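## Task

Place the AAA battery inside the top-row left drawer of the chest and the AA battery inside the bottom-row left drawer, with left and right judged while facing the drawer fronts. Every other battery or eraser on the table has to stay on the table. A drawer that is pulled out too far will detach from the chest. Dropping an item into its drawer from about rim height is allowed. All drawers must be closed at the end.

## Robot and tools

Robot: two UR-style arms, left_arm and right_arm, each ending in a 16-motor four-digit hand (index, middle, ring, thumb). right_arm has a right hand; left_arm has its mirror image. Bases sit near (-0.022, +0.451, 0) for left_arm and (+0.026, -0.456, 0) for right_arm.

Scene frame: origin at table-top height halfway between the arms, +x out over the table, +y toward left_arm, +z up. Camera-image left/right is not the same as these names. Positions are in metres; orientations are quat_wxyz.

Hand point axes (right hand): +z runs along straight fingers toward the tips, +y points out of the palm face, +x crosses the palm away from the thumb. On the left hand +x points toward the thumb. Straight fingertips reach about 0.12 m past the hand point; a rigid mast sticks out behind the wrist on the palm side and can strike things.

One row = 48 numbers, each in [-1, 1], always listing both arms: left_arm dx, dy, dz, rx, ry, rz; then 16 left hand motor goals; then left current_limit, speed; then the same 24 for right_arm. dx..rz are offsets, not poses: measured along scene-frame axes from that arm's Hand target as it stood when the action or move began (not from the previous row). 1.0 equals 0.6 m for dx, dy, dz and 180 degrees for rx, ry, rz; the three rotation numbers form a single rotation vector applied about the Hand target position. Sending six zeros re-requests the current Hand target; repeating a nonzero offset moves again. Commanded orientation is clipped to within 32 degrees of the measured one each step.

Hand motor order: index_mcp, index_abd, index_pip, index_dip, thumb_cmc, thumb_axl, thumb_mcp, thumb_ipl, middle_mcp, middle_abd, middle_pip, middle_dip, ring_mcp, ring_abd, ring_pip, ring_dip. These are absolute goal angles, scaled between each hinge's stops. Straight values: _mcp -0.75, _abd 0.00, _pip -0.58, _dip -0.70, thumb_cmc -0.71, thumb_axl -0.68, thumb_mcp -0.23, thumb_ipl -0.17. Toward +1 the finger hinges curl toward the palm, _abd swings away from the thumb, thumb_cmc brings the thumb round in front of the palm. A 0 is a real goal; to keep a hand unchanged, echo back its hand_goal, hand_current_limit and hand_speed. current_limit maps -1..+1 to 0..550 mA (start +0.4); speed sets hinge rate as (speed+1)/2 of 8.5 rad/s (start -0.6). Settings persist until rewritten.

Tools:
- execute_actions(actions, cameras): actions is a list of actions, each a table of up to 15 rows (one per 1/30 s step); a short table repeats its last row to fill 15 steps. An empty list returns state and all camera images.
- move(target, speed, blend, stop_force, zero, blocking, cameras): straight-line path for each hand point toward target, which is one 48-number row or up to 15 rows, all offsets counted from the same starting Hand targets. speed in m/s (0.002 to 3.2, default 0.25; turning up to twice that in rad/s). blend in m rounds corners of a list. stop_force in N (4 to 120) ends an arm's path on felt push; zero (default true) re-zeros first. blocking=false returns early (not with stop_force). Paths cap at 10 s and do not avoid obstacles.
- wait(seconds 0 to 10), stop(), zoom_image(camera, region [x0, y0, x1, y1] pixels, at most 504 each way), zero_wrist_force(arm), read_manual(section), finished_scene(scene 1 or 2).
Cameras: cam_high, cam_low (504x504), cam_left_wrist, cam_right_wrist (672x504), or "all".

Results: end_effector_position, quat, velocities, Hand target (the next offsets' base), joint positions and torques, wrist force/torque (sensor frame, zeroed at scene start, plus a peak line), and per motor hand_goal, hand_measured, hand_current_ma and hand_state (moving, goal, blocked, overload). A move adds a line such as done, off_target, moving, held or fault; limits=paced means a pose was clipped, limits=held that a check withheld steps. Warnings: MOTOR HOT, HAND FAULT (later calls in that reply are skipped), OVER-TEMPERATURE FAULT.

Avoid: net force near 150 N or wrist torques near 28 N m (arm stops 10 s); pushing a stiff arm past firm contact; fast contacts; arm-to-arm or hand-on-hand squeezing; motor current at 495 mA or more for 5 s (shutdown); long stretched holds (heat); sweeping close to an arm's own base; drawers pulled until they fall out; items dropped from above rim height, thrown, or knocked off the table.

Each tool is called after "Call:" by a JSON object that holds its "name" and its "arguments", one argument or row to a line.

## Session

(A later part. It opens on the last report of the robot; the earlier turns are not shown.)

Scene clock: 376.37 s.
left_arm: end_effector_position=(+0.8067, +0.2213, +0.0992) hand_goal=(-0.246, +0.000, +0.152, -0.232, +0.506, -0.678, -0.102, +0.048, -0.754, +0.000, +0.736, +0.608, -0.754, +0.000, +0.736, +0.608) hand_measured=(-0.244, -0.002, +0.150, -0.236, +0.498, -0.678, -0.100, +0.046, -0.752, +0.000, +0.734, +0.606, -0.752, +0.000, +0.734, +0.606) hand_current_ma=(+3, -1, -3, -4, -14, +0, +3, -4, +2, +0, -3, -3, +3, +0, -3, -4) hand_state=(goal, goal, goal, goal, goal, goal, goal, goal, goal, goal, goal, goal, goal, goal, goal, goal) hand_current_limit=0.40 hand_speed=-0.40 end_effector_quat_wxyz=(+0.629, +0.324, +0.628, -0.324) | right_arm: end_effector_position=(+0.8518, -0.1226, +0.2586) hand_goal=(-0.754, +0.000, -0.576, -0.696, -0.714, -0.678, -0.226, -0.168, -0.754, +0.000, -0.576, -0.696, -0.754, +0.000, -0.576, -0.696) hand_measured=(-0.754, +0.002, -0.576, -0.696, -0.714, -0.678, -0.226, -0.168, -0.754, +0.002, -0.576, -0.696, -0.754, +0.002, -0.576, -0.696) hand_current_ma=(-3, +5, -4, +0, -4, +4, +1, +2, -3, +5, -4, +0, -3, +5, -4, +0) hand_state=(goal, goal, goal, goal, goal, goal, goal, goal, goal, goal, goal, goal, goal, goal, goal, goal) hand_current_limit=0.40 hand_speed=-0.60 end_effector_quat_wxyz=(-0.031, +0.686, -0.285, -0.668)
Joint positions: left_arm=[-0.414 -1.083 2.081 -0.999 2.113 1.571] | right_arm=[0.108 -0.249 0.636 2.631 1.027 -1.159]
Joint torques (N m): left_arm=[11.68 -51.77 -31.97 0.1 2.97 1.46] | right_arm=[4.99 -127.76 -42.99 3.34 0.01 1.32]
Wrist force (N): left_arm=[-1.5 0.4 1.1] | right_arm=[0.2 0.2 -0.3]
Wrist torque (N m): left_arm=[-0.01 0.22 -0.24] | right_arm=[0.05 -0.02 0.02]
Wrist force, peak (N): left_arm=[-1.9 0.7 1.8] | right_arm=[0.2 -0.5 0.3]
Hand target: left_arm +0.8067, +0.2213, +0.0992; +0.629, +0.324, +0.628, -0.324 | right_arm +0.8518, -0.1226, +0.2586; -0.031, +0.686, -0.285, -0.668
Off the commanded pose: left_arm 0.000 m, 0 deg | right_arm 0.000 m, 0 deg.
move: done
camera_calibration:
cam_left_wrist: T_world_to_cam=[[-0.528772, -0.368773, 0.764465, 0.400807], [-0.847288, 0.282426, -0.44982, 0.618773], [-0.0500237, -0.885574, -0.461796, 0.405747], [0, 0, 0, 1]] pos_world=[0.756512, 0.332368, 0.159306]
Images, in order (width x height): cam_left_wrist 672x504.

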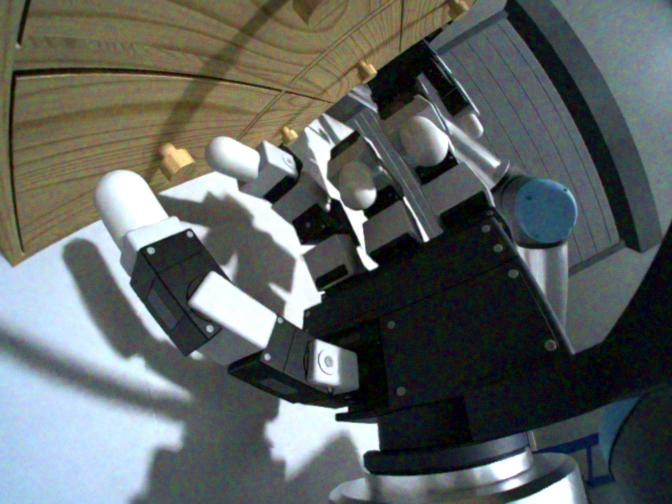

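Call:
{"name": "move", "arguments": {
  "target": [0.0225, -0.0083, -0.0158, 0, 0, 0, -0.245, 0, 0.153, -0.232, 0.506, -0.678, -0.102, 0.049, -0.753, 0, 0.737, 0.609, -0.753, 0, 0.737, 0.609, 0.4, -0.4, 0, 0, 0, 0, 0, 0, -0.754, 0, -0.576, -0.696, -0.714, -0.678, -0.226, -0.168, -0.754, 0, -0.576, -0.696, -0.754, 0, -0.576, -0.696, 0.4, -0.6],
  "speed": 0.03,
  "stop_force": 8,
  "cameras": ["cam_left_wrist"]
}}

Call:
{"name": "zoom_image", "arguments": {
  "camera": "cam_left_wrist",
  "region": [80, 110, 260, 290]
}}

Scene clock: 390.97 s.
left_arm: end_effector_position=(+0.8202, +0.2163, +0.0897) hand_goal=(-0.246, +0.000, +0.152, -0.232, +0.506, -0.678, -0.102, +0.048, -0.754, +0.000, +0.736, +0.608, -0.754, +0.000, +0.736, +0.608) hand_measured=(-0.244, -0.002, +0.150, -0.236, +0.498, -0.678, -0.100, +0.046, -0.752, +0.000, +0.734, +0.606, -0.752, +0.000, +0.734, +0.606) hand_current_ma=(+3, -1, -3, -4, -14, +0, +3, -4, +2, +0, -3, -3, +3, +0, -3, -4) hand_state=(goal, goal, goal, goal, goal, goal, goal, goal, goal, goal, goal, goal, goal, goal, goal, goal) hand_current_limit=0.40 hand_speed=-0.40 end_effector_quat_wxyz=(+0.629, +0.324, +0.628, -0.324) | right_arm: end_effector_position=(+0.8518, -0.1226, +0.2586) hand_goal=(-0.754, +0.000, -0.576, -0.696, -0.714, -0.678, -0.226, -0.168, -0.754, +0.000, -0.576, -0.696, -0.754, +0.000, -0.576, -0.696) hand_measured=(-0.754, +0.002, -0.576, -0.696, -0.714, -0.678, -0.226, -0.168, -0.754, +0.002, -0.576, -0.696, -0.754, +0.002, -0.576, -0.696) hand_current_ma=(-3, +5, -4, +0, -4, +4, +1, +2, -3, +5, -4, +0, -3, +5, -4, +0) hand_state=(goal, goal, goal, goal, goal, goal, goal, goal, goal, goal, goal, goal, goal, goal, goal, goal) hand_current_limit=0.40 hand_speed=-0.60 end_effector_quat_wxyz=(-0.031, +0.686, -0.285, -0.668)
Joint positions: left_arm=[-0.412 -1.054 2.054 -1.002 2.114 1.571] | right_arm=[0.108 -0.249 0.636 2.631 1.027 -1.159]
Joint torques (N m): left_arm=[13.08 -52.42 -31.36 -5.16 3.16 0.98] | right_arm=[3.34 -131.75 -43.05 2.91 -0.05 1.45]
Wrist force (N): left_arm=[-1.9 0.5 1.2] | right_arm=[-0.3 0.0 0.1]
Wrist torque (N m): left_arm=[0.01 0.28 -0.27] | right_arm=[-0.01 0.05 -0.03]
Wrist force, peak (N): left_arm=[-2.1 0.6 1.5] | right_arm=[-0.7 -0.5 -0.6]
Hand target: left_arm +0.8202, +0.2163, +0.0897; +0.629, +0.324, +0.628, -0.324 | right_arm +0.8518, -0.1226, +0.2586; -0.031, +0.686, -0.285, -0.668
Off the commanded pose: left_arm 0.000 m, 0 deg | right_arm 0.000 m, 0 deg.
move: done
camera_calibration:
cam_left_wrist: T_world_to_cam=[[-0.528772, -0.368773, 0.764465, 0.413401], [-0.847288, 0.282426, -0.44982, 0.627322], [-0.0500237, -0.885574, -0.461796, 0.397696], [0, 0, 0, 1]] pos_world=[0.770012, 0.327468, 0.149806]
Images, in order (width x height): cam_left_wrist 672x504.

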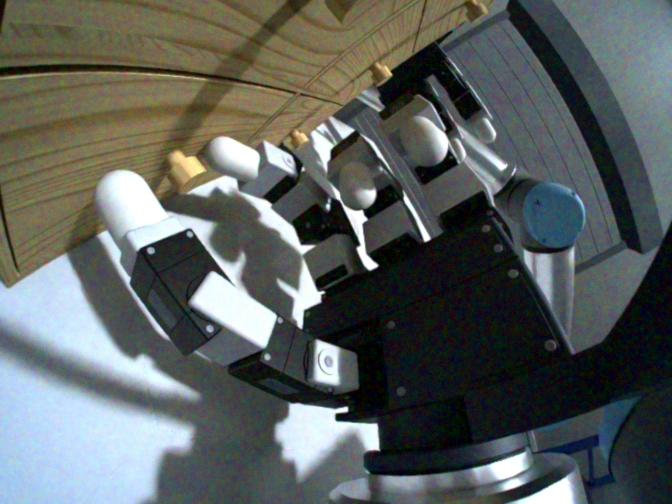

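Scaled by 2.800 from the camera's 672x504 image, which has a finer 960x720 frame.

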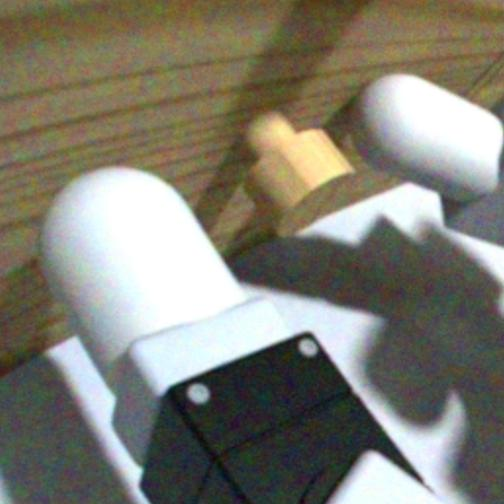

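Call:
{"name": "move", "arguments": {
  "target": [0, 0, 0, 0, 0, 0, -0.012, 0, 0.153, -0.232, 0.506, -0.678, 0.067, 0.049, -0.753, 0, 0.737, 0.609, -0.753, 0, 0.737, 0.609, 0.2, -0.8, 0, 0, 0, 0, 0, 0, -0.754, 0, -0.576, -0.696, -0.714, -0.678, -0.226, -0.168, -0.754, 0, -0.576, -0.696, -0.754, 0, -0.576, -0.696, 0.4, -0.6],
  "speed": 0.1,
  "cameras": ["cam_left_wrist", "cam_high"]
}}

Call:
{"name": "zoom_image", "arguments": {
  "camera": "cam_left_wrist",
  "region": [80, 110, 260, 290]
}}

Scene clock: 396.80 s.
left_arm: end_effector_position=(+0.8202, +0.2163, +0.0897) hand_goal=(-0.012, +0.000, +0.152, -0.232, +0.506, -0.678, +0.066, +0.048, -0.754, +0.000, +0.736, +0.608, -0.754, +0.000, +0.736, +0.608) hand_measured=(-0.158, +0.000, +0.138, -0.236, +0.498, -0.678, +0.040, +0.042, -0.752, +0.000, +0.734, +0.606, -0.752, +0.000, +0.734, +0.606) hand_current_ma=(-330, -1, -28, -4, -14, +0, -85, -11, +2, +0, -3, -3, +3, +0, -3, -4) hand_state=(blocked, goal, goal, goal, goal, goal, blocked, goal, goal, goal, goal, goal, goal, goal, goal, goal) hand_current_limit=0.20 hand_speed=-0.80 end_effector_quat_wxyz=(+0.629, +0.324, +0.628, -0.324) | right_arm: end_effector_position=(+0.8518, -0.1226, +0.2586) hand_goal=(-0.754, +0.000, -0.576, -0.696, -0.714, -0.678, -0.226, -0.168, -0.754, +0.000, -0.576, -0.696, -0.754, +0.000, -0.576, -0.696) hand_measured=(-0.754, +0.002, -0.576, -0.696, -0.714, -0.678, -0.226, -0.168, -0.754, +0.002, -0.576, -0.696, -0.754, +0.002, -0.576, -0.696) hand_current_ma=(-3, +5, -4, +0, -4, +4, +1, +2, -3, +5, -4, +0, -3, +5, -4, +0) hand_state=(goal, goal, goal, goal, goal, goal, goal, goal, goal, goal, goal, goal, goal, goal, goal, goal) hand_current_limit=0.40 hand_speed=-0.60 end_effector_quat_wxyz=(-0.031, +0.686, -0.285, -0.668)
Joint positions: left_arm=[-0.412 -1.054 2.054 -1.002 2.114 1.571] | right_arm=[0.108 -0.249 0.636 2.631 1.027 -1.159]
Joint torques (N m): left_arm=[10.68 -53.58 -29.32 -3.89 0.84 0.5] | right_arm=[3.52 -128.81 -44.34 2.86 -0.48 1.31]
Wrist force (N): left_arm=[-2.3 -1.6 3.4] | right_arm=[-0.2 0.3 -0.4]
Wrist torque (N m): left_arm=[-0.01 0.19 -0.26] | right_arm=[0.07 0.03 -0.01]
Wrist force, peak (N): left_arm=[-2.2 -1.8 4.2] | right_arm=[-0.9 -0.3 -0.3]
Hand target: left_arm +0.8202, +0.2163, +0.0897; +0.629, +0.324, +0.628, -0.324 | right_arm +0.8518, -0.1226, +0.2586; -0.031, +0.686, -0.285, -0.668
Off the commanded pose: left_arm 0.000 m, 0 deg | right_arm 0.000 m, 0 deg.
move: done
camera_calibration:
cam_left_wrist: T_world_to_cam=[[-0.528835, -0.368704, 0.764454, 0.413392], [-0.847243, 0.28253, -0.44984, 0.627285], [-0.0501229, -0.88557, -0.461794, 0.397682], [0, 0, 0, 1]] pos_world=[0.770012, 0.327368, 0.149806]
Images, in order (width x height): cam_high 504x504, cam_left_wrist 672x504.

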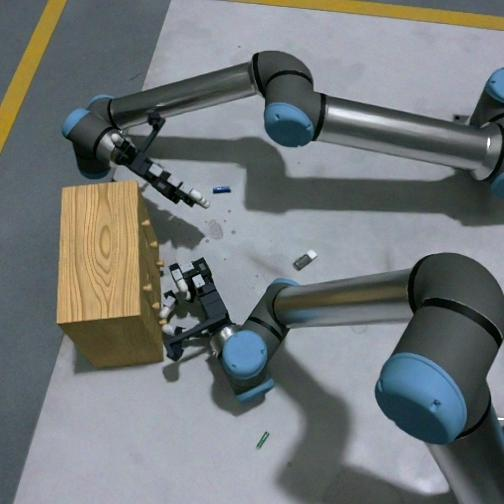

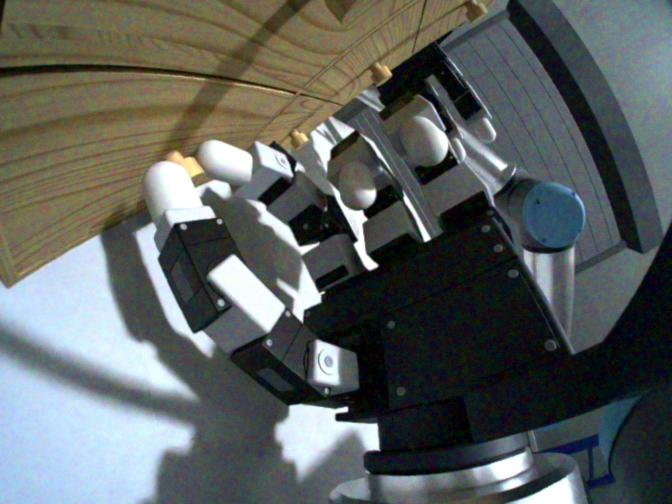

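Scaled by 2.800 from the camera's 672x504 image, which has a finer 960x720 frame.

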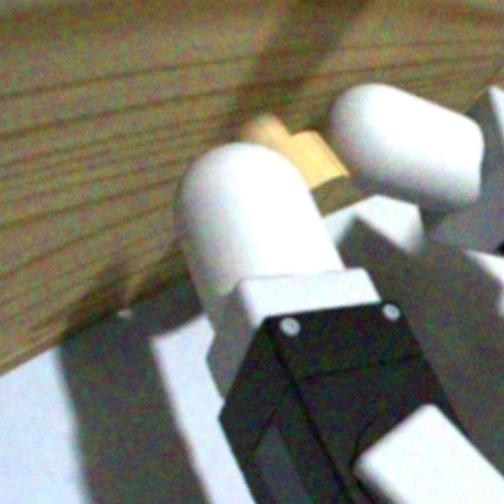

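Call:
{"name": "move", "arguments": {
  "target": [-0.1446, -0.04, 0, 0, 0, 0, -0.012, 0, 0.153, -0.232, 0.506, -0.678, 0.067, 0.049, -0.753, 0, 0.737, 0.609, -0.753, 0, 0.737, 0.609, 0.2, -0.8, 0, 0, 0, 0, 0, 0, -0.754, 0, -0.576, -0.696, -0.714, -0.678, -0.226, -0.168, -0.754, 0, -0.576, -0.696, -0.754, 0, -0.576, -0.696, 0.4, -0.6],
  "speed": 0.08,
  "cameras": ["cam_left_wrist", "cam_high"]
}}

Call:
{"name": "zoom_image", "arguments": {
  "camera": "cam_high",
  "region": [100, 260, 240, 400]
}}

Scene clock: 409.77 s.
left_arm: end_effector_position=(+0.7335, +0.1923, +0.0897) hand_goal=(-0.012, +0.000, +0.152, -0.232, +0.506, -0.678, +0.066, +0.048, -0.754, +0.000, +0.736, +0.608, -0.754, +0.000, +0.736, +0.608) hand_measured=(-0.094, +0.008, +0.118, -0.250, +0.502, -0.680, +0.034, +0.032, -0.752, +0.000, +0.734, +0.606, -0.752, +0.000, +0.734, +0.606) hand_current_ma=(-287, +10, -83, -39, -7, -2, -111, -48, +2, +0, -3, -3, +3, +0, -3, -4) hand_state=(blocked, goal, blocked, goal, goal, goal, blocked, goal, goal, goal, goal, goal, goal, goal, goal, goal) hand_current_limit=0.20 hand_speed=-0.80 end_effector_quat_wxyz=(+0.629, +0.324, +0.628, -0.324) | right_arm: end_effector_position=(+0.8518, -0.1226, +0.2586) hand_goal=(-0.754, +0.000, -0.576, -0.696, -0.714, -0.678, -0.226, -0.168, -0.754, +0.000, -0.576, -0.696, -0.754, +0.000, -0.576, -0.696) hand_measured=(-0.754, +0.002, -0.576, -0.696, -0.714, -0.678, -0.226, -0.168, -0.754, +0.002, -0.576, -0.696, -0.754, +0.002, -0.576, -0.696) hand_current_ma=(-3, +5, -4, +0, -4, +4, +1, +2, -3, +5, -4, +0, -3, +5, -4, +0) hand_state=(goal, goal, goal, goal, goal, goal, goal, goal, goal, goal, goal, goal, goal, goal, goal, goal) hand_current_limit=0.40 hand_speed=-0.60 end_effector_quat_wxyz=(-0.031, +0.686, -0.285, -0.668)
Joint positions: left_arm=[-0.518 -1.137 2.219 -1.083 2.008 1.571] | right_arm=[0.108 -0.249 0.636 2.631 1.027 -1.159]
Joint torques (N m): left_arm=[-15.28 -66.74 -11.15 -3.84 -1.65 -1.06] | right_arm=[4.02 -129.05 -44.46 3.35 -0.26 1.89]
Wrist force (N): left_arm=[-2.9 1.1 3.1] | right_arm=[-0.3 -0.3 -0.2]
Wrist torque (N m): left_arm=[0.01 0.25 -0.13] | right_arm=[-0.03 0.04 -0.03]
Wrist force, peak (N): left_arm=[-3.1 -1.2 3.5] | right_arm=[0.3 -0.7 0.1]
Hand target: left_arm +0.7335, +0.1923, +0.0897; +0.629, +0.324, +0.628, -0.324 | right_arm +0.8518, -0.1226, +0.2586; -0.031, +0.686, -0.285, -0.668
Off the commanded pose: left_arm 0.000 m, 0 deg | right_arm 0.000 m, 0 deg.
move: done
camera_calibration:
cam_left_wrist: T_world_to_cam=[[-0.528839, -0.368784, 0.764413, 0.358763], [-0.847246, 0.282479, -0.449866, 0.560603], [-0.0500277, -0.885553, -0.461836, 0.372107], [0, 0, 0, 1]] pos_world=[0.683312, 0.303468, 0.149806]
Images, in order (width x height): cam_high 504x504, cam_left_wrist 672x504.

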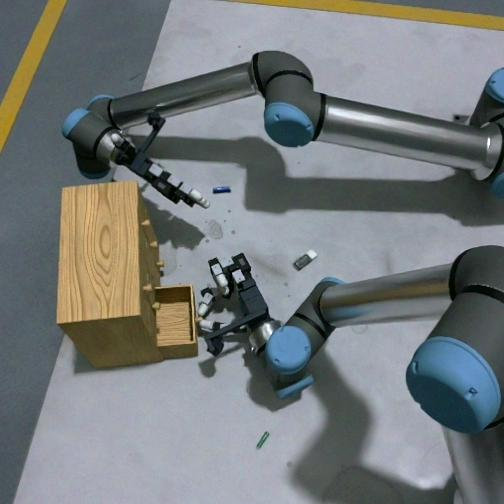

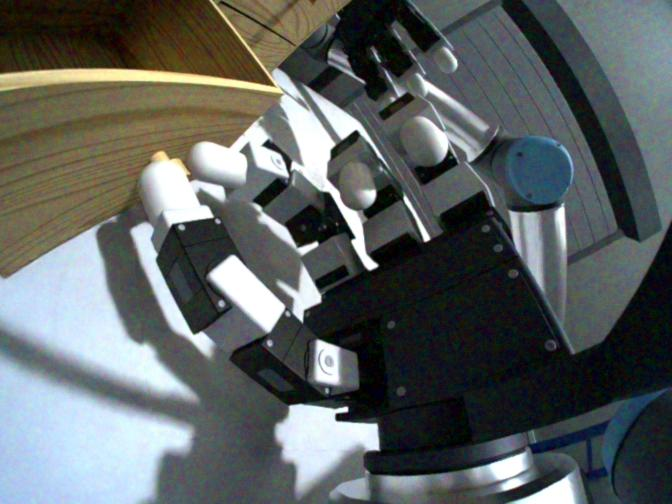

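Scaled by 3.600.

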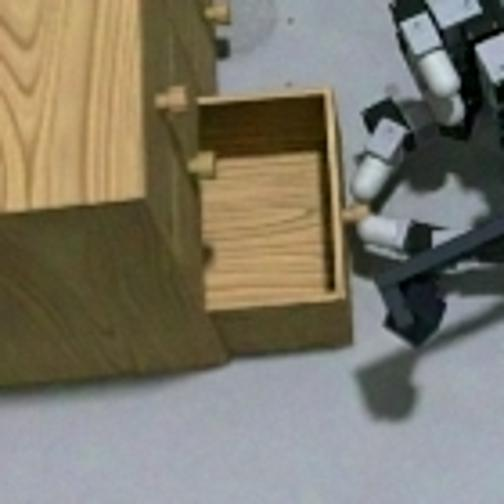

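Call:
{"name": "move", "arguments": {
  "target": [
    [0, 0, 0, 0, 0, 0, -0.259, 0, 0.153, -0.044, 0.506, -0.678, -0.1245, 0.114, -0.753, 0, 0.737, 0.609, -0.753, 0, 0.737, 0.609, 0.4, -0.4, 0, 0, 0, 0, 0, 0, -0.754, 0, -0.576, -0.696, -0.714, -0.678, -0.226, -0.168, -0.754, 0, -0.576, -0.696, -0.754, 0, -0.576, -0.696, 0.4, -0.6],
    [-0.0803, -0.0223, 0, 0, 0, 0, -0.259, 0, 0.153, -0.044, 0.506, -0.678, -0.1245, 0.114, -0.753, 0, 0.737, 0.609, -0.753, 0, 0.737, 0.609, 0.4, -0.4, 0, 0, 0, 0, 0, 0, -0.259, 0, 0.153, -0.044, 0.506, -0.678, -0.1245, 0.114, -0.753, 0, 0.737, 0.609, -0.753, 0, 0.737, 0.609, 0.4, -0.4],
    [-0.1892, 0.3462, 0.1838, -0.335, 0.3895, 0.219, -0.259, 0, 0.153, -0.044, 0.506, -0.678, -0.1245, 0.114, -0.753, 0, 0.737, 0.609, -0.753, 0, 0.737, 0.609, 0.4, -0.4, -0.1197, -0.0623, -0.0143, 0.3344, -0.4889, -0.0576, -0.259, 0, 0.153, -0.044, 0.506, -0.678, -0.1245, 0.114, -0.753, 0, 0.737, 0.609, -0.753, 0, 0.737, 0.609, 0.4, -0.4],
    [-0.2308, 0.5115, 0.0838, -0.335, 0.3895, 0.219, -0.259, 0, 0.153, -0.044, 0.506, -0.678, -0.1245, 0.114, -0.753, 0, 0.737, 0.609, -0.753, 0, 0.737, 0.609, 0.4, -0.4, -0.1137, 0.002, -0.1643, 0.3344, -0.4889, -0.0576, -0.259, 0, 0.153, -0.044, 0.506, -0.678, -0.1245, 0.114, -0.753, 0, 0.737, 0.609, -0.753, 0, 0.737, 0.609, 0.4, -0.4]
  ],
  "speed": [0.2, 0.12, 0.5, 0.3],
  "cameras": ["all"]
}}

Scene clock: 484.73 s.
left_arm: end_effector_position=(+0.5950, +0.4992, +0.1400) hand_goal=(-0.260, +0.000, +0.152, -0.044, +0.506, -0.678, -0.124, +0.114, -0.754, +0.000, +0.736, +0.608, -0.754, +0.000, +0.736, +0.608) hand_measured=(-0.258, +0.000, +0.150, -0.048, +0.506, -0.680, -0.122, +0.112, -0.750, +0.000, +0.734, +0.606, -0.748, +0.000, +0.734, +0.606) hand_current_ma=(+3, +0, -3, -4, -1, -2, +2, -4, +6, +0, -3, -3, +9, +0, -3, -4) hand_state=(goal, goal, goal, goal, goal, goal, goal, goal, goal, goal, goal, goal, goal, goal, goal, goal) hand_current_limit=0.40 hand_speed=-0.40 end_effector_quat_wxyz=(+0.312, -0.446, +0.687, -0.481) | right_arm: end_effector_position=(+0.7836, -0.1214, +0.1600) hand_goal=(-0.260, +0.000, +0.152, -0.044, +0.506, -0.678, -0.124, +0.114, -0.754, +0.000, +0.736, +0.608, -0.754, +0.000, +0.736, +0.608) hand_measured=(-0.258, +0.002, +0.148, -0.046, +0.510, -0.678, -0.124, +0.112, -0.750, +0.002, +0.732, +0.606, -0.750, +0.002, +0.732, +0.606) hand_current_ma=(+11, +5, -15, -14, +20, +4, -3, -10, +26, +5, -16, -13, +22, +5, -16, -13) hand_state=(goal, goal, goal, goal, goal, goal, goal, goal, goal, goal, goal, goal, goal, goal, goal, goal) hand_current_limit=0.40 hand_speed=-0.40 end_effector_quat_wxyz=(-0.569, +0.813, +0.100, -0.070)
Joint positions: left_arm=[-0.056 -1.496 2.214 -0.346 1.914 0.13] | right_arm=[-0.037 -0.729 1.361 1.591 0.445 -2.273]
Joint torques (N m): left_arm=[13.47 -25.27 -39.98 -2.99 3.25 2.65] | right_arm=[21.73 -89.97 -47.49 1.11 -5.61 2.84]
Wrist force (N): left_arm=[1.3 -1.2 0.6] | right_arm=[1.7 1.6 -1.8]
Wrist torque (N m): left_arm=[-0.12 -0.27 0.03] | right_arm=[0.88 0.52 -0.06]
Wrist force, peak (N): left_arm=[-4.4 1.1 3.1] | right_arm=[1.6 2.3 -1.4]
Hand target: left_arm +0.5950, +0.4992, +0.1400; +0.312, -0.446, +0.687, -0.481 | right_arm +0.7836, -0.1214, +0.1600; -0.569, +0.813, +0.100, -0.070
Off the commanded pose: left_arm 0.000 m, 0 deg | right_arm 0.000 m, 0 deg.
move: done
camera_calibration:
cam_left_wrist: T_world_to_cam=[[0.507753, 0.611056, 0.607288, -0.723661], [-0.637705, -0.20737, 0.741842, 0.332161], [0.57924, -0.763943, 0.284381, 0.120483], [0, 0, 0, 1]] pos_world=[0.509473, 0.60312, 0.158797]
cam_right_wrist: T_world_to_cam=[[-0.687041, -0.379001, -0.619946, 0.626056], [-0.335889, -0.590908, 0.733489, 0.0397], [-0.644324, 0.71217, 0.278675, 0.671528], [0, 0, 0, 1]] pos_world=[0.876142, -0.217508, 0.171863]

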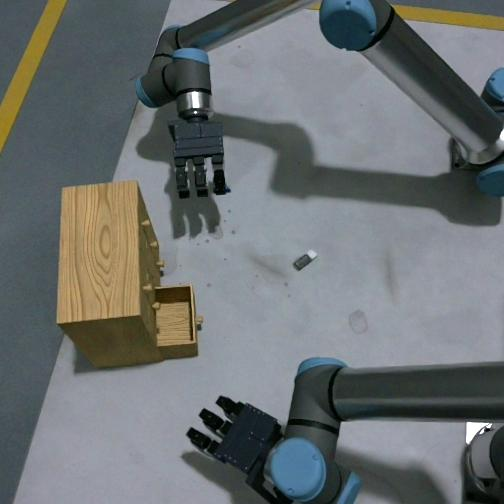

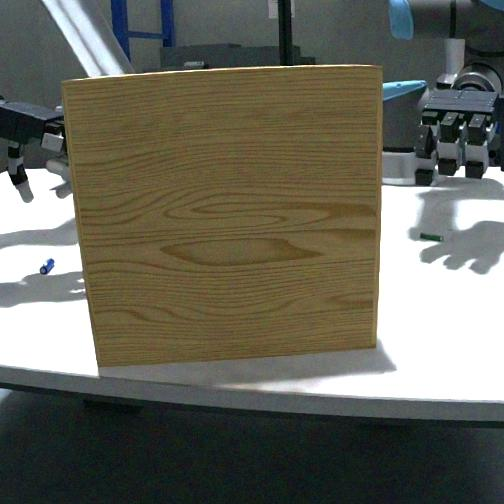

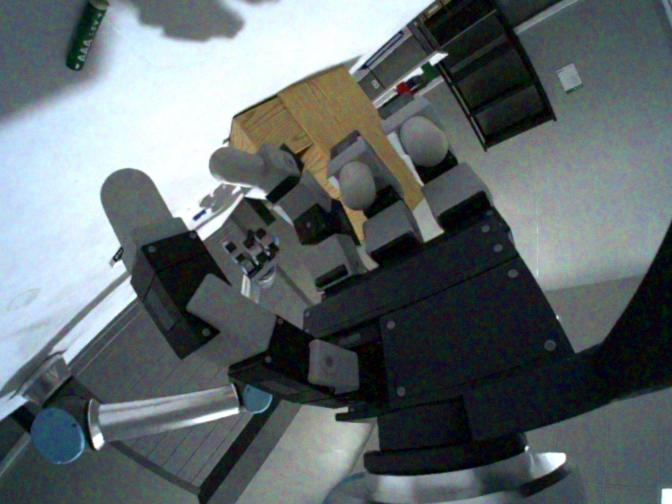

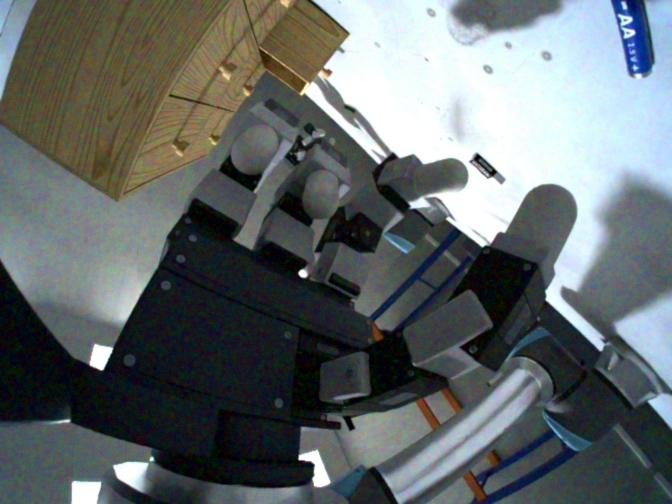

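Call:
{"name": "zoom_image", "arguments": {
  "camera": "cam_left_wrist",
  "region": [40, 0, 140, 100]
}}

Call:
{"name": "zoom_image", "arguments": {
  "camera": "cam_right_wrist",
  "region": [572, 0, 672, 100]
}}

Call:
{"name": "zoom_image", "arguments": {
  "camera": "cam_high",
  "region": [120, 260, 220, 360]
}}

Scaled by 5.040 from the camera's 672x504 image, which has a finer 960x720 frame.

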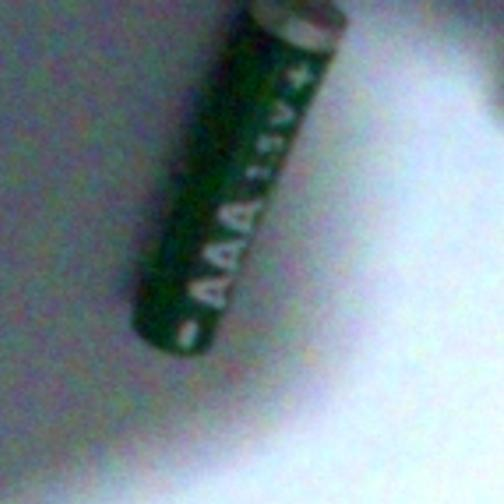

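Scaled by 5.040 from the camera's 672x504 image, which has a finer 960x720 frame.

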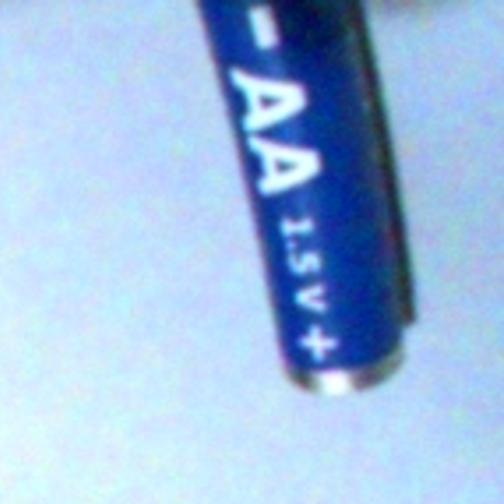

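Scaled by 5.040.

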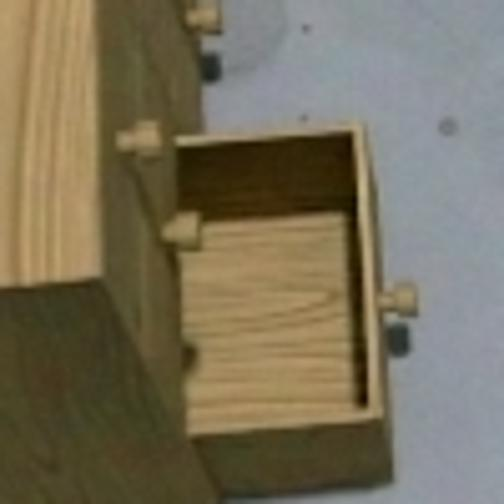

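Call:
{"name": "move", "arguments": {
  "target": [0.0083, -0.0117, -0.1083, 0, 0, 0, -0.259, 0, 0.153, -0.044, 0.506, -0.678, -0.1245, 0.114, -0.753, 0, 0.737, 0.609, -0.753, 0, 0.737, 0.609, 0.4, -0.4, -0.0017, -0.01, -0.125, 0, 0, 0, -0.259, 0, 0.153, -0.044, 0.506, -0.678, -0.1245, 0.114, -0.753, 0, 0.737, 0.609, -0.753, 0, 0.737, 0.609, 0.4, -0.4],
  "speed": 0.1,
  "cameras": ["cam_left_wrist", "cam_right_wrist"]
}}

Call:
{"name": "zoom_image", "arguments": {
  "camera": "cam_left_wrist",
  "region": [60, 40, 260, 240]
}}

Call:
{"name": "zoom_image", "arguments": {
  "camera": "cam_right_wrist",
  "region": [412, 40, 612, 240]
}}

Scene clock: 510.57 s.
left_arm: end_effector_position=(+0.6000, +0.4922, +0.0751) hand_goal=(-0.260, +0.000, +0.152, -0.044, +0.506, -0.678, -0.124, +0.114, -0.754, +0.000, +0.736, +0.608, -0.754, +0.000, +0.736, +0.608) hand_measured=(-0.258, +0.000, +0.150, -0.048, +0.506, -0.680, -0.122, +0.112, -0.750, +0.000, +0.734, +0.606, -0.748, +0.000, +0.734, +0.606) hand_current_ma=(+3, +0, -3, -4, -1, -2, +2, -4, +6, +0, -3, -3, +9, +0, -3, -4) hand_state=(goal, goal, goal, goal, goal, goal, goal, goal, goal, goal, goal, goal, goal, goal, goal, goal) hand_current_limit=0.40 hand_speed=-0.40 end_effector_quat_wxyz=(+0.312, -0.446, +0.687, -0.481) | right_arm: end_effector_position=(+0.7825, -0.1274, +0.0850) hand_goal=(-0.260, +0.000, +0.152, -0.044, +0.506, -0.678, -0.124, +0.114, -0.754, +0.000, +0.736, +0.608, -0.754, +0.000, +0.736, +0.608) hand_measured=(-0.258, +0.002, +0.148, -0.046, +0.510, -0.678, -0.124, +0.112, -0.750, +0.002, +0.732, +0.606, -0.750, +0.002, +0.732, +0.606) hand_current_ma=(+11, +5, -15, -14, +20, +4, -3, -10, +26, +5, -16, -13, +22, +5, -16, -13) hand_state=(goal, goal, goal, goal, goal, goal, goal, goal, goal, goal, goal, goal, goal, goal, goal, goal) hand_current_limit=0.40 hand_speed=-0.40 end_effector_quat_wxyz=(-0.569, +0.813, +0.099, -0.070)
Joint positions: left_arm=[-0.071 -1.397 2.257 -0.491 1.9 0.125] | right_arm=[-0.044 -0.654 1.376 1.513 0.449 -2.286]
Joint torques (N m): left_arm=[-13.63 -27.14 -18.49 -2.95 -0.58 -2.16] | right_arm=[-13.18 -89.2 -33.83 0.98 1.61 -1.6]
Wrist force (N): left_arm=[1.1 -1.4 1.0] | right_arm=[1.1 1.2 -2.0]
Wrist torque (N m): left_arm=[-0.21 -0.21 0.03] | right_arm=[0.80 0.59 -0.04]
Wrist force, peak (N): left_arm=[1.4 -2.2 0.7] | right_arm=[1.4 2.4 -1.5]
Hand target: left_arm +0.6000, +0.4922, +0.0750; +0.312, -0.446, +0.687, -0.481 | right_arm +0.7826, -0.1274, +0.0850; -0.569, +0.813, +0.100, -0.070
Off the commanded pose: left_arm 0.000 m, 0 deg | right_arm 0.000 m, 0 deg.
move: done
camera_calibration:
cam_left_wrist: T_world_to_cam=[[0.507717, 0.611102, 0.607271, -0.682578], [-0.637749, -0.207314, 0.74182, 0.382054], [0.579223, -0.763921, 0.284473, 0.130759], [0, 0, 0, 1]] pos_world=[0.514473, 0.59622, 0.0938968]
cam_right_wrist: T_world_to_cam=[[-0.687104, -0.378997, -0.619879, 0.576579], [-0.335795, -0.590933, 0.733512, 0.0907064], [-0.644306, 0.712151, 0.278767, 0.695963], [0, 0, 0, 1]] pos_world=[0.875041, -0.223508, 0.096863]
Images, in order (width x height): cam_left_wrist 672x504, cam_right_wrist 672x504.

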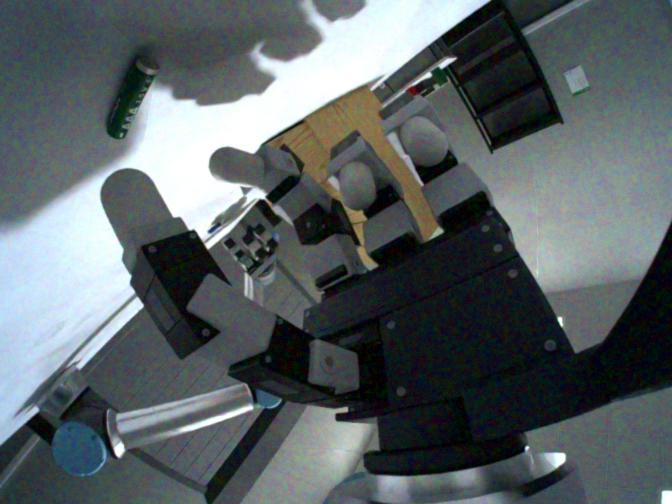

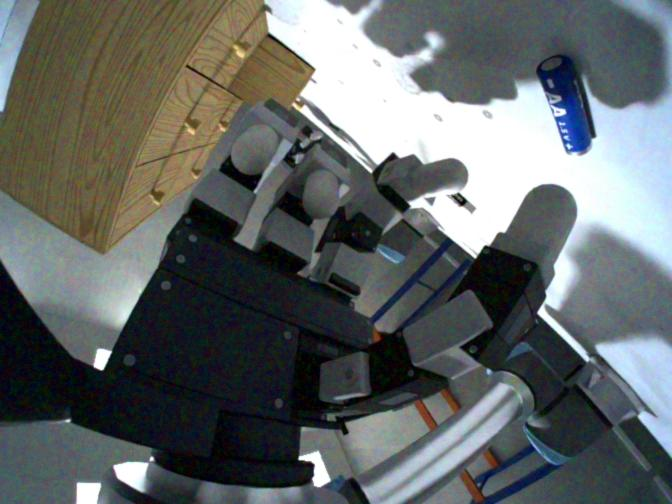

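Scaled by 2.520 from the camera's 672x504 image, which has a finer 960x720 frame.

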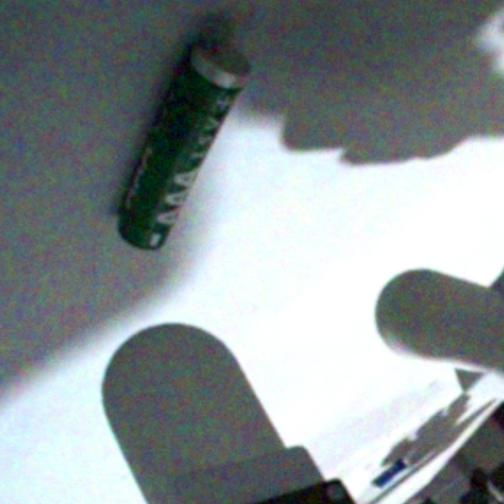

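Scaled by 2.520 from the camera's 672x504 image, which has a finer 960x720 frame.

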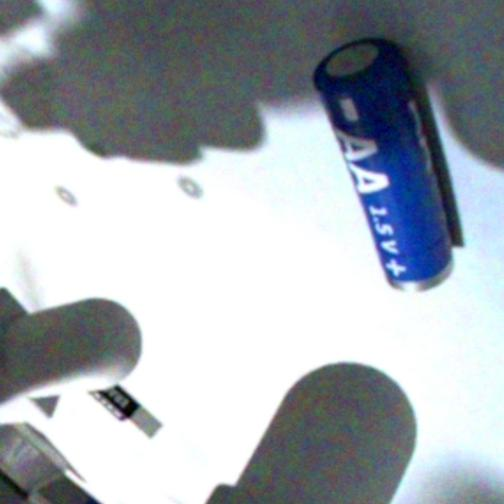

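Call:
{"name": "move", "arguments": {
  "target": [
    [0.0033,-0.0042,-0.045,0,0,0,-0.259,0,0.153,-0.044,0.506,-0.678,-0.1245,0.114,-0.753,0,0.737,0.609,-0.753,0,0.737,0.609,0.4,-0.4,0.0093,-0.005,-0.0617,0,0,0,-0.259,0,0.153,-0.044,0.506,-0.678,-0.1245,0.114,-0.753,0,0.737,0.609,-0.753,0,0.737,0.609,0.4,-0.4],
    [0.0033,-0.0042,-0.0767,0,0,0,-0.259,0,0.153,-0.044,0.506,-0.678,-0.1245,0.114,-0.753,0,0.737,0.609,-0.753,0,0.737,0.609,0.4,-0.4,0.0093,-0.005,-0.0933,0,0,0,-0.259,0,0.153,-0.044,0.506,-0.678,-0.1245,0.114,-0.753,0,0.737,0.609,-0.753,0,0.737,0.609,0.4,-0.4]
  ],
  "speed": [0.08, 0.015],
  "stop_force": 5,
  "cameras": ["cam_left_wrist","cam_right_wrist"]
}}

Scene clock: 551.60 s.
left_arm: end_effector_position=(+0.6019, +0.4897, +0.0341) hand_goal=(-0.260, +0.000, +0.152, -0.044, +0.506, -0.678, -0.124, +0.114, -0.754, +0.000, +0.736, +0.608, -0.754, +0.000, +0.736, +0.608) hand_measured=(-0.258, +0.000, +0.150, -0.048, +0.504, -0.680, -0.130, +0.120, -0.750, +0.000, +0.734, +0.606, -0.748, +0.000, +0.734, +0.606) hand_current_ma=(+3, +0, -3, -4, -1, -2, -11, +14, +6, +0, -3, -3, +9, +0, -3, -4) hand_state=(goal, goal, goal, goal, goal, goal, goal, goal, goal, goal, goal, goal, goal, goal, goal, goal) hand_current_limit=0.40 hand_speed=-0.40 end_effector_quat_wxyz=(+0.312, -0.446, +0.687, -0.481) | right_arm: end_effector_position=(+0.7881, -0.1304, +0.0361) hand_goal=(-0.260, +0.000, +0.152, -0.044, +0.506, -0.678, -0.124, +0.114, -0.754, +0.000, +0.736, +0.608, -0.754, +0.000, +0.736, +0.608) hand_measured=(-0.258, +0.002, +0.148, -0.046, +0.508, -0.678, -0.128, +0.122, -0.750, +0.002, +0.732, +0.606, -0.750, +0.002, +0.732, +0.606) hand_current_ma=(+11, +5, -15, -14, +15, +4, -32, +49, +26, +5, -16, -13, +22, +5, -16, -13) hand_state=(goal, goal, goal, goal, goal, goal, goal, goal, goal, goal, goal, goal, goal, goal, goal, goal) hand_current_limit=0.40 hand_speed=-0.40 end_effector_quat_wxyz=(-0.569, +0.813, +0.100, -0.070)
Joint positions: left_arm=[-0.077 -1.327 2.278 -0.582 1.895 0.122] | right_arm=[-0.048 -0.592 1.359 1.473 0.451 -2.292]
Joint torques (N m): left_arm=[-10.91 -57.76 -31.1 0.55 -0.75 -1.79] | right_arm=[-8.91 -119.68 -14.75 5.34 1.67 -2.32]
Wrist force (N): left_arm=[1.2 -3.3 -0.1] | right_arm=[2.2 -1.7 -3.4]
Wrist torque (N m): left_arm=[-0.29 -0.24 0.01] | right_arm=[0.62 0.47 0.04]
Wrist force, peak (N): left_arm=[0.7 -11.1 -4.1] | right_arm=[2.0 -8.9 -6.8]
Hand target: left_arm +0.6019, +0.4897, +0.0341; +0.312, -0.446, +0.687, -0.481 (not the last commanded pose) | right_arm +0.7881, -0.1304, +0.0361; -0.569, +0.813, +0.100, -0.070 (not the last commanded pose)
Off the commanded pose: left_arm 0.005 m, 0 deg | right_arm 0.007 m, 0 deg.
move: contact (left_arm, right_arm); path passed 1 of 2 targets
camera_calibration:
cam_left_wrist: T_world_to_cam=[[0.507753, 0.611056, 0.607288, -0.657098], [-0.637705, -0.20737, 0.741842, 0.413216], [0.57924, -0.763943, 0.284381, 0.139287], [0, 0, 0, 1]] pos_world=[0.516473, 0.59362, 0.0528967]
cam_right_wrist: T_world_to_cam=[[-0.687081, -0.378957, -0.619929, 0.548908], [-0.335842, -0.59096, 0.733469, 0.126793], [-0.644306, 0.712151, 0.278768, 0.715367], [0, 0, 0, 1]] pos_world=[0.880642, -0.226507, 0.0478632]
Images, in order (width x height): cam_left_wrist 672x504, cam_right_wrist 672x504.

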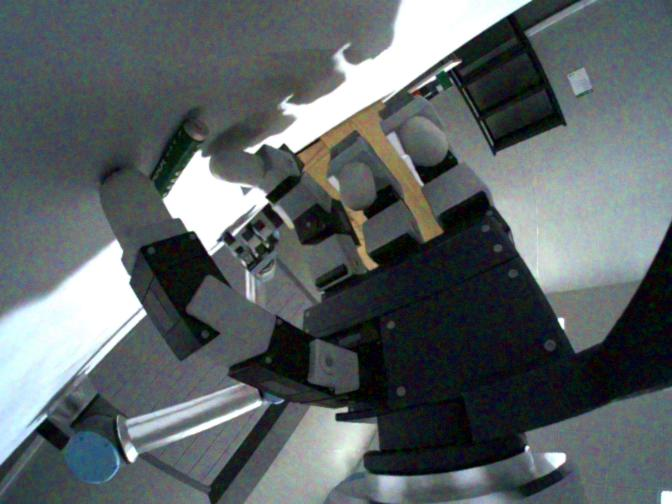

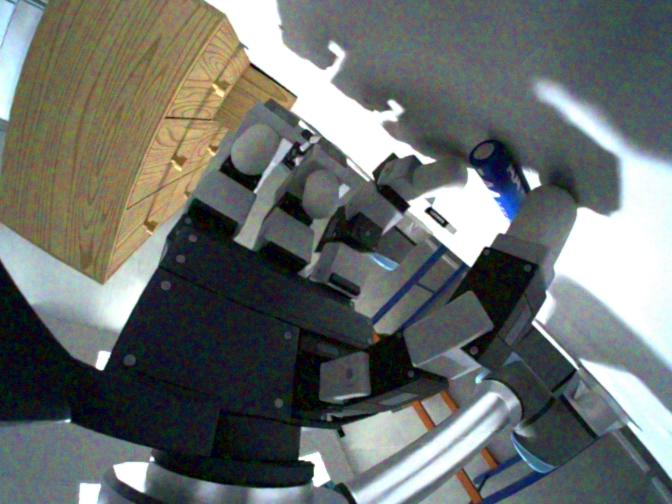

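Call:
{"name": "move", "arguments": {
  "target": [
    [0,0,0.0015,0,0,0,-0.012,0,0.153,-0.232,0.506,-0.678,0.067,0.049,-0.753,0,0.737,0.609,-0.753,0,0.737,0.609,0.2,-0.8,0,0,0.0015,0,0,0,-0.012,0,0.153,-0.232,0.506,-0.678,0.067,0.049,-0.753,0,0.737,0.609,-0.753,0,0.737,0.609,0.2,-0.8],
    [0,0,0.05,0,0,0,-0.012,0,0.153,-0.232,0.506,-0.678,0.067,0.049,-0.753,0,0.737,0.609,-0.753,0,0.737,0.609,0.2,-0.8,0,0,0.05,0,0,0,-0.012,0,0.153,-0.232,0.506,-0.678,0.067,0.049,-0.753,0,0.737,0.609,-0.753,0,0.737,0.609,0.2,-0.8]
  ],
  "speed": [0.05, 0.05],
  "cameras": ["cam_left_wrist","cam_right_wrist"]
}}

Scene clock: 565.13 s.
left_arm: end_effector_position=(+0.6019, +0.4897, +0.0640) hand_goal=(-0.012, +0.000, +0.152, -0.232, +0.506, -0.678, +0.066, +0.048, -0.754, +0.000, +0.736, +0.608, -0.754, +0.000, +0.736, +0.608) hand_measured=(-0.018, +0.000, +0.152, -0.228, +0.504, -0.680, +0.020, +0.036, -0.750, +0.000, +0.734, +0.606, -0.748, +0.000, +0.734, +0.606) hand_current_ma=(-9, +0, +0, +4, -2, -2, -179, -31, +6, +0, -3, -3, +9, +0, -3, -4) hand_state=(goal, goal, goal, goal, goal, goal, blocked, goal, goal, goal, goal, goal, goal, goal, goal, goal) hand_current_limit=0.20 hand_speed=-0.80 end_effector_quat_wxyz=(+0.312, -0.446, +0.687, -0.481) | right_arm: end_effector_position=(+0.7881, -0.1304, +0.0660) hand_goal=(-0.012, +0.000, +0.152, -0.232, +0.506, -0.678, +0.066, +0.048, -0.754, +0.000, +0.736, +0.608, -0.754, +0.000, +0.736, +0.608) hand_measured=(-0.040, +0.002, +0.138, -0.236, +0.508, -0.678, -0.032, +0.036, -0.750, +0.002, +0.732, +0.606, -0.750, +0.002, +0.732, +0.606) hand_current_ma=(-145, +5, -70, -22, +15, +4, -330, -84, +26, +5, -16, -13, +22, +5, -16, -13) hand_state=(blocked, goal, goal, goal, goal, goal, blocked, goal, goal, goal, goal, goal, goal, goal, goal, goal) hand_current_limit=0.20 hand_speed=-0.80 end_effector_quat_wxyz=(-0.569, +0.813, +0.099, -0.070)
Joint positions: left_arm=[-0.077 -1.378 2.262 -0.515 1.895 0.122] | right_arm=[-0.048 -0.626 1.363 1.504 0.451 -2.292]
Joint torques (N m): left_arm=[4.53 -54.85 -33.88 1.66 0.53 -0.05] | right_arm=[18.25 -122.11 -16.66 7.16 0.58 -1.1]
Wrist force (N): left_arm=[1.1 -1.0 0.8] | right_arm=[1.3 1.7 -2.0]
Wrist torque (N m): left_arm=[-0.15 -0.24 0.03] | right_arm=[0.88 0.57 -0.04]
Wrist force, peak (N): left_arm=[0.0 -15.9 -8.0] | right_arm=[2.5 -14.3 -10.5]
Hand target: left_arm +0.6019, +0.4897, +0.0641; +0.312, -0.446, +0.687, -0.481 | right_arm +0.7881, -0.1304, +0.0661; -0.569, +0.813, +0.100, -0.070
Off the commanded pose: left_arm 0.000 m, 0 deg | right_arm 0.000 m, 0 deg.
move: done
camera_calibration:
cam_left_wrist: T_world_to_cam=[[0.507717, 0.611102, 0.607271, -0.675213], [-0.637749, -0.207314, 0.74182, 0.390961], [0.579223, -0.763921, 0.284473, 0.13083], [0, 0, 0, 1]] pos_world=[0.516373, 0.59362, 0.0827968]
cam_right_wrist: T_world_to_cam=[[-0.68715, -0.37888, -0.619899, 0.567519], [-0.335902, -0.590894, 0.733494, 0.104928], [-0.644201, 0.712246, 0.278766, 0.706962], [0, 0, 0, 1]] pos_world=[0.880642, -0.226508, 0.0777631]
Images, in order (width x height): cam_left_wrist 672x504, cam_right_wrist 672x504.

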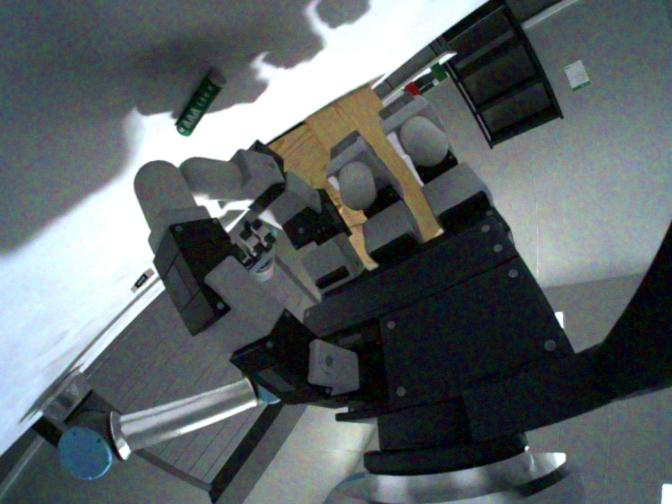

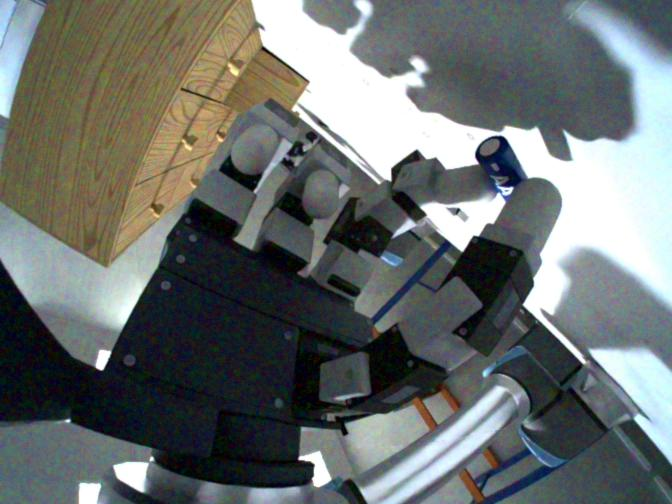

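Call:
{"name": "move", "arguments": {
  "target": [0.0635,-0.014,0,0,0,0.0244,-0.168,0,0.153,-0.19,0.506,-0.678,-0.113,0.1326,-0.753,0,0.737,0.609,-0.753,0,0.737,0.609,0.4,-0.4,-0.1468,0.134,0.3067,0.1276,-0.4835,0.0066,-0.012,0,0.153,-0.232,0.506,-0.678,0.067,0.049,-0.753,0,0.737,0.609,-0.753,0,0.737,0.609,0.2,-0.8],
  "speed": 0.3,
  "cameras": ["cam_left_wrist","cam_right_wrist"]
}}

Scene clock: 694.73 s.
left_arm: end_effector_position=(+0.6400, +0.4813, +0.0641) hand_goal=(-0.168, +0.000, +0.152, -0.190, +0.506, -0.678, -0.114, +0.132, -0.754, +0.000, +0.736, +0.608, -0.754, +0.000, +0.736, +0.608) hand_measured=(-0.160, +0.000, +0.152, -0.194, +0.504, -0.680, -0.112, +0.130, -0.750, +0.000, +0.734, +0.606, -0.748, +0.000, +0.734, +0.606) hand_current_ma=(+14, +0, +0, -5, -2, -2, +4, -5, +6, +0, -3, -3, +9, +0, -3, -4) hand_state=(goal, goal, goal, goal, goal, goal, goal, goal, goal, goal, goal, goal, goal, goal, goal, goal) hand_current_limit=0.40 hand_speed=-0.40 end_effector_quat_wxyz=(+0.331, -0.472, +0.669, -0.469) | right_arm: end_effector_position=(+0.7001, -0.0509, +0.2501) hand_goal=(-0.012, +0.000, +0.152, -0.232, +0.506, -0.678, +0.066, +0.048, -0.754, +0.000, +0.736, +0.608, -0.754, +0.000, +0.736, +0.608) hand_measured=(-0.042, -0.002, +0.138, -0.236, +0.500, -0.678, -0.030, +0.036, -0.752, +0.002, +0.734, +0.606, -0.752, +0.002, +0.734, +0.606) hand_current_ma=(-158, -8, -70, -23, -30, +4, -330, -84, +14, +5, -14, -13, +11, +5, -14, -13) hand_state=(blocked, goal, goal, goal, goal, goal, blocked, goal, goal, goal, goal, goal, goal, goal, goal, goal) hand_current_limit=0.20 hand_speed=-0.80 end_effector_quat_wxyz=(+0.489, -0.511, -0.496, -0.503)
Joint positions: left_arm=[-0.119 -1.347 2.219 -0.515 1.783 0.079] | right_arm=[-0.022 -1.099 1.873 0.364 0.017 -2.709]
Joint torques (N m): left_arm=[-14.66 -33.61 -34.29 1.15 -1.73 -2.82] | right_arm=[21.42 -88.04 -15.59 0.65 0.96 3.11]
Wrist force (N): left_arm=[0.9 -0.9 0.6] | right_arm=[-0.1 0.6 -2.0]
Wrist torque (N m): left_arm=[-0.09 -0.22 0.32] | right_arm=[0.29 1.05 -0.10]
Wrist force, peak (N): left_arm=[1.6 -1.2 1.0] | right_arm=[1.8 2.0 -2.2]
Hand target: left_arm +0.6400, +0.4813, +0.0641; +0.331, -0.472, +0.669, -0.469 | right_arm +0.7001, -0.0500, +0.2501; +0.481, -0.519, -0.480, -0.519
Off the commanded pose: left_arm 0.000 m, 0 deg | right_arm 0.001 m, 3 deg.
move: off_target (right_arm)
camera_calibration:
cam_left_wrist: T_world_to_cam=[[0.459471, 0.648134, 0.607296, -0.676488], [-0.619967, -0.255588, 0.741833, 0.425357], [0.636025, -0.717354, 0.284387, 0.0435605], [0, 0, 0, 1]] pos_world=[0.546829, 0.578419, 0.0828967]
cam_right_wrist: T_world_to_cam=[[0.65158, -0.00873271, -0.75853, -0.232451], [-0.542041, -0.704902, -0.457499, 0.423589], [-0.530694, 0.709251, -0.464033, 0.648461], [0, 0, 0, 1]] pos_world=[0.725197, -0.163363, 0.318378]
Images, in order (width x height): cam_left_wrist 672x504, cam_right_wrist 672x504.

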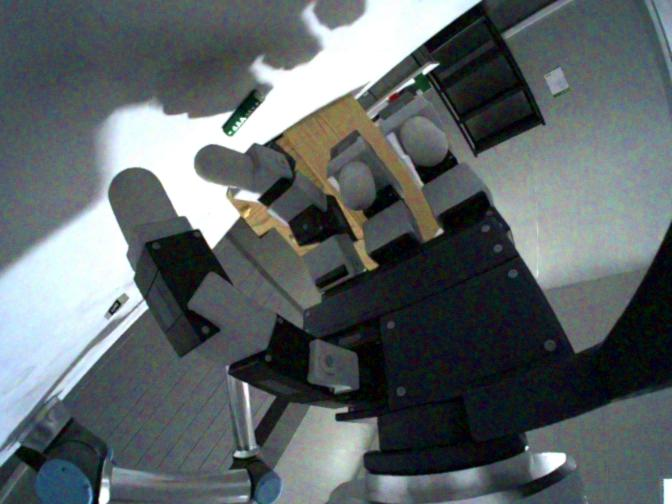

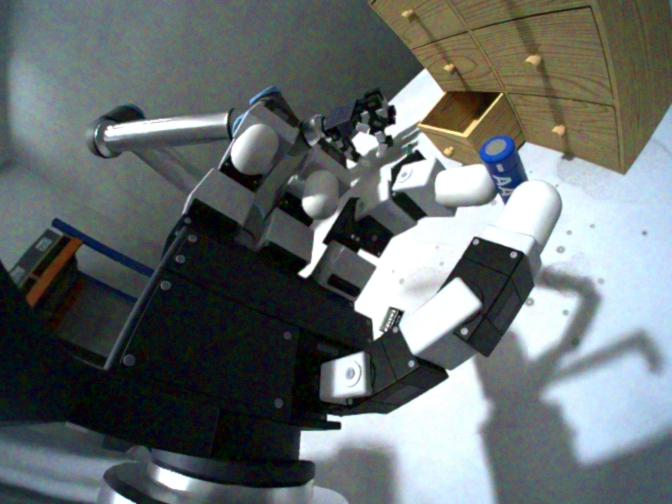

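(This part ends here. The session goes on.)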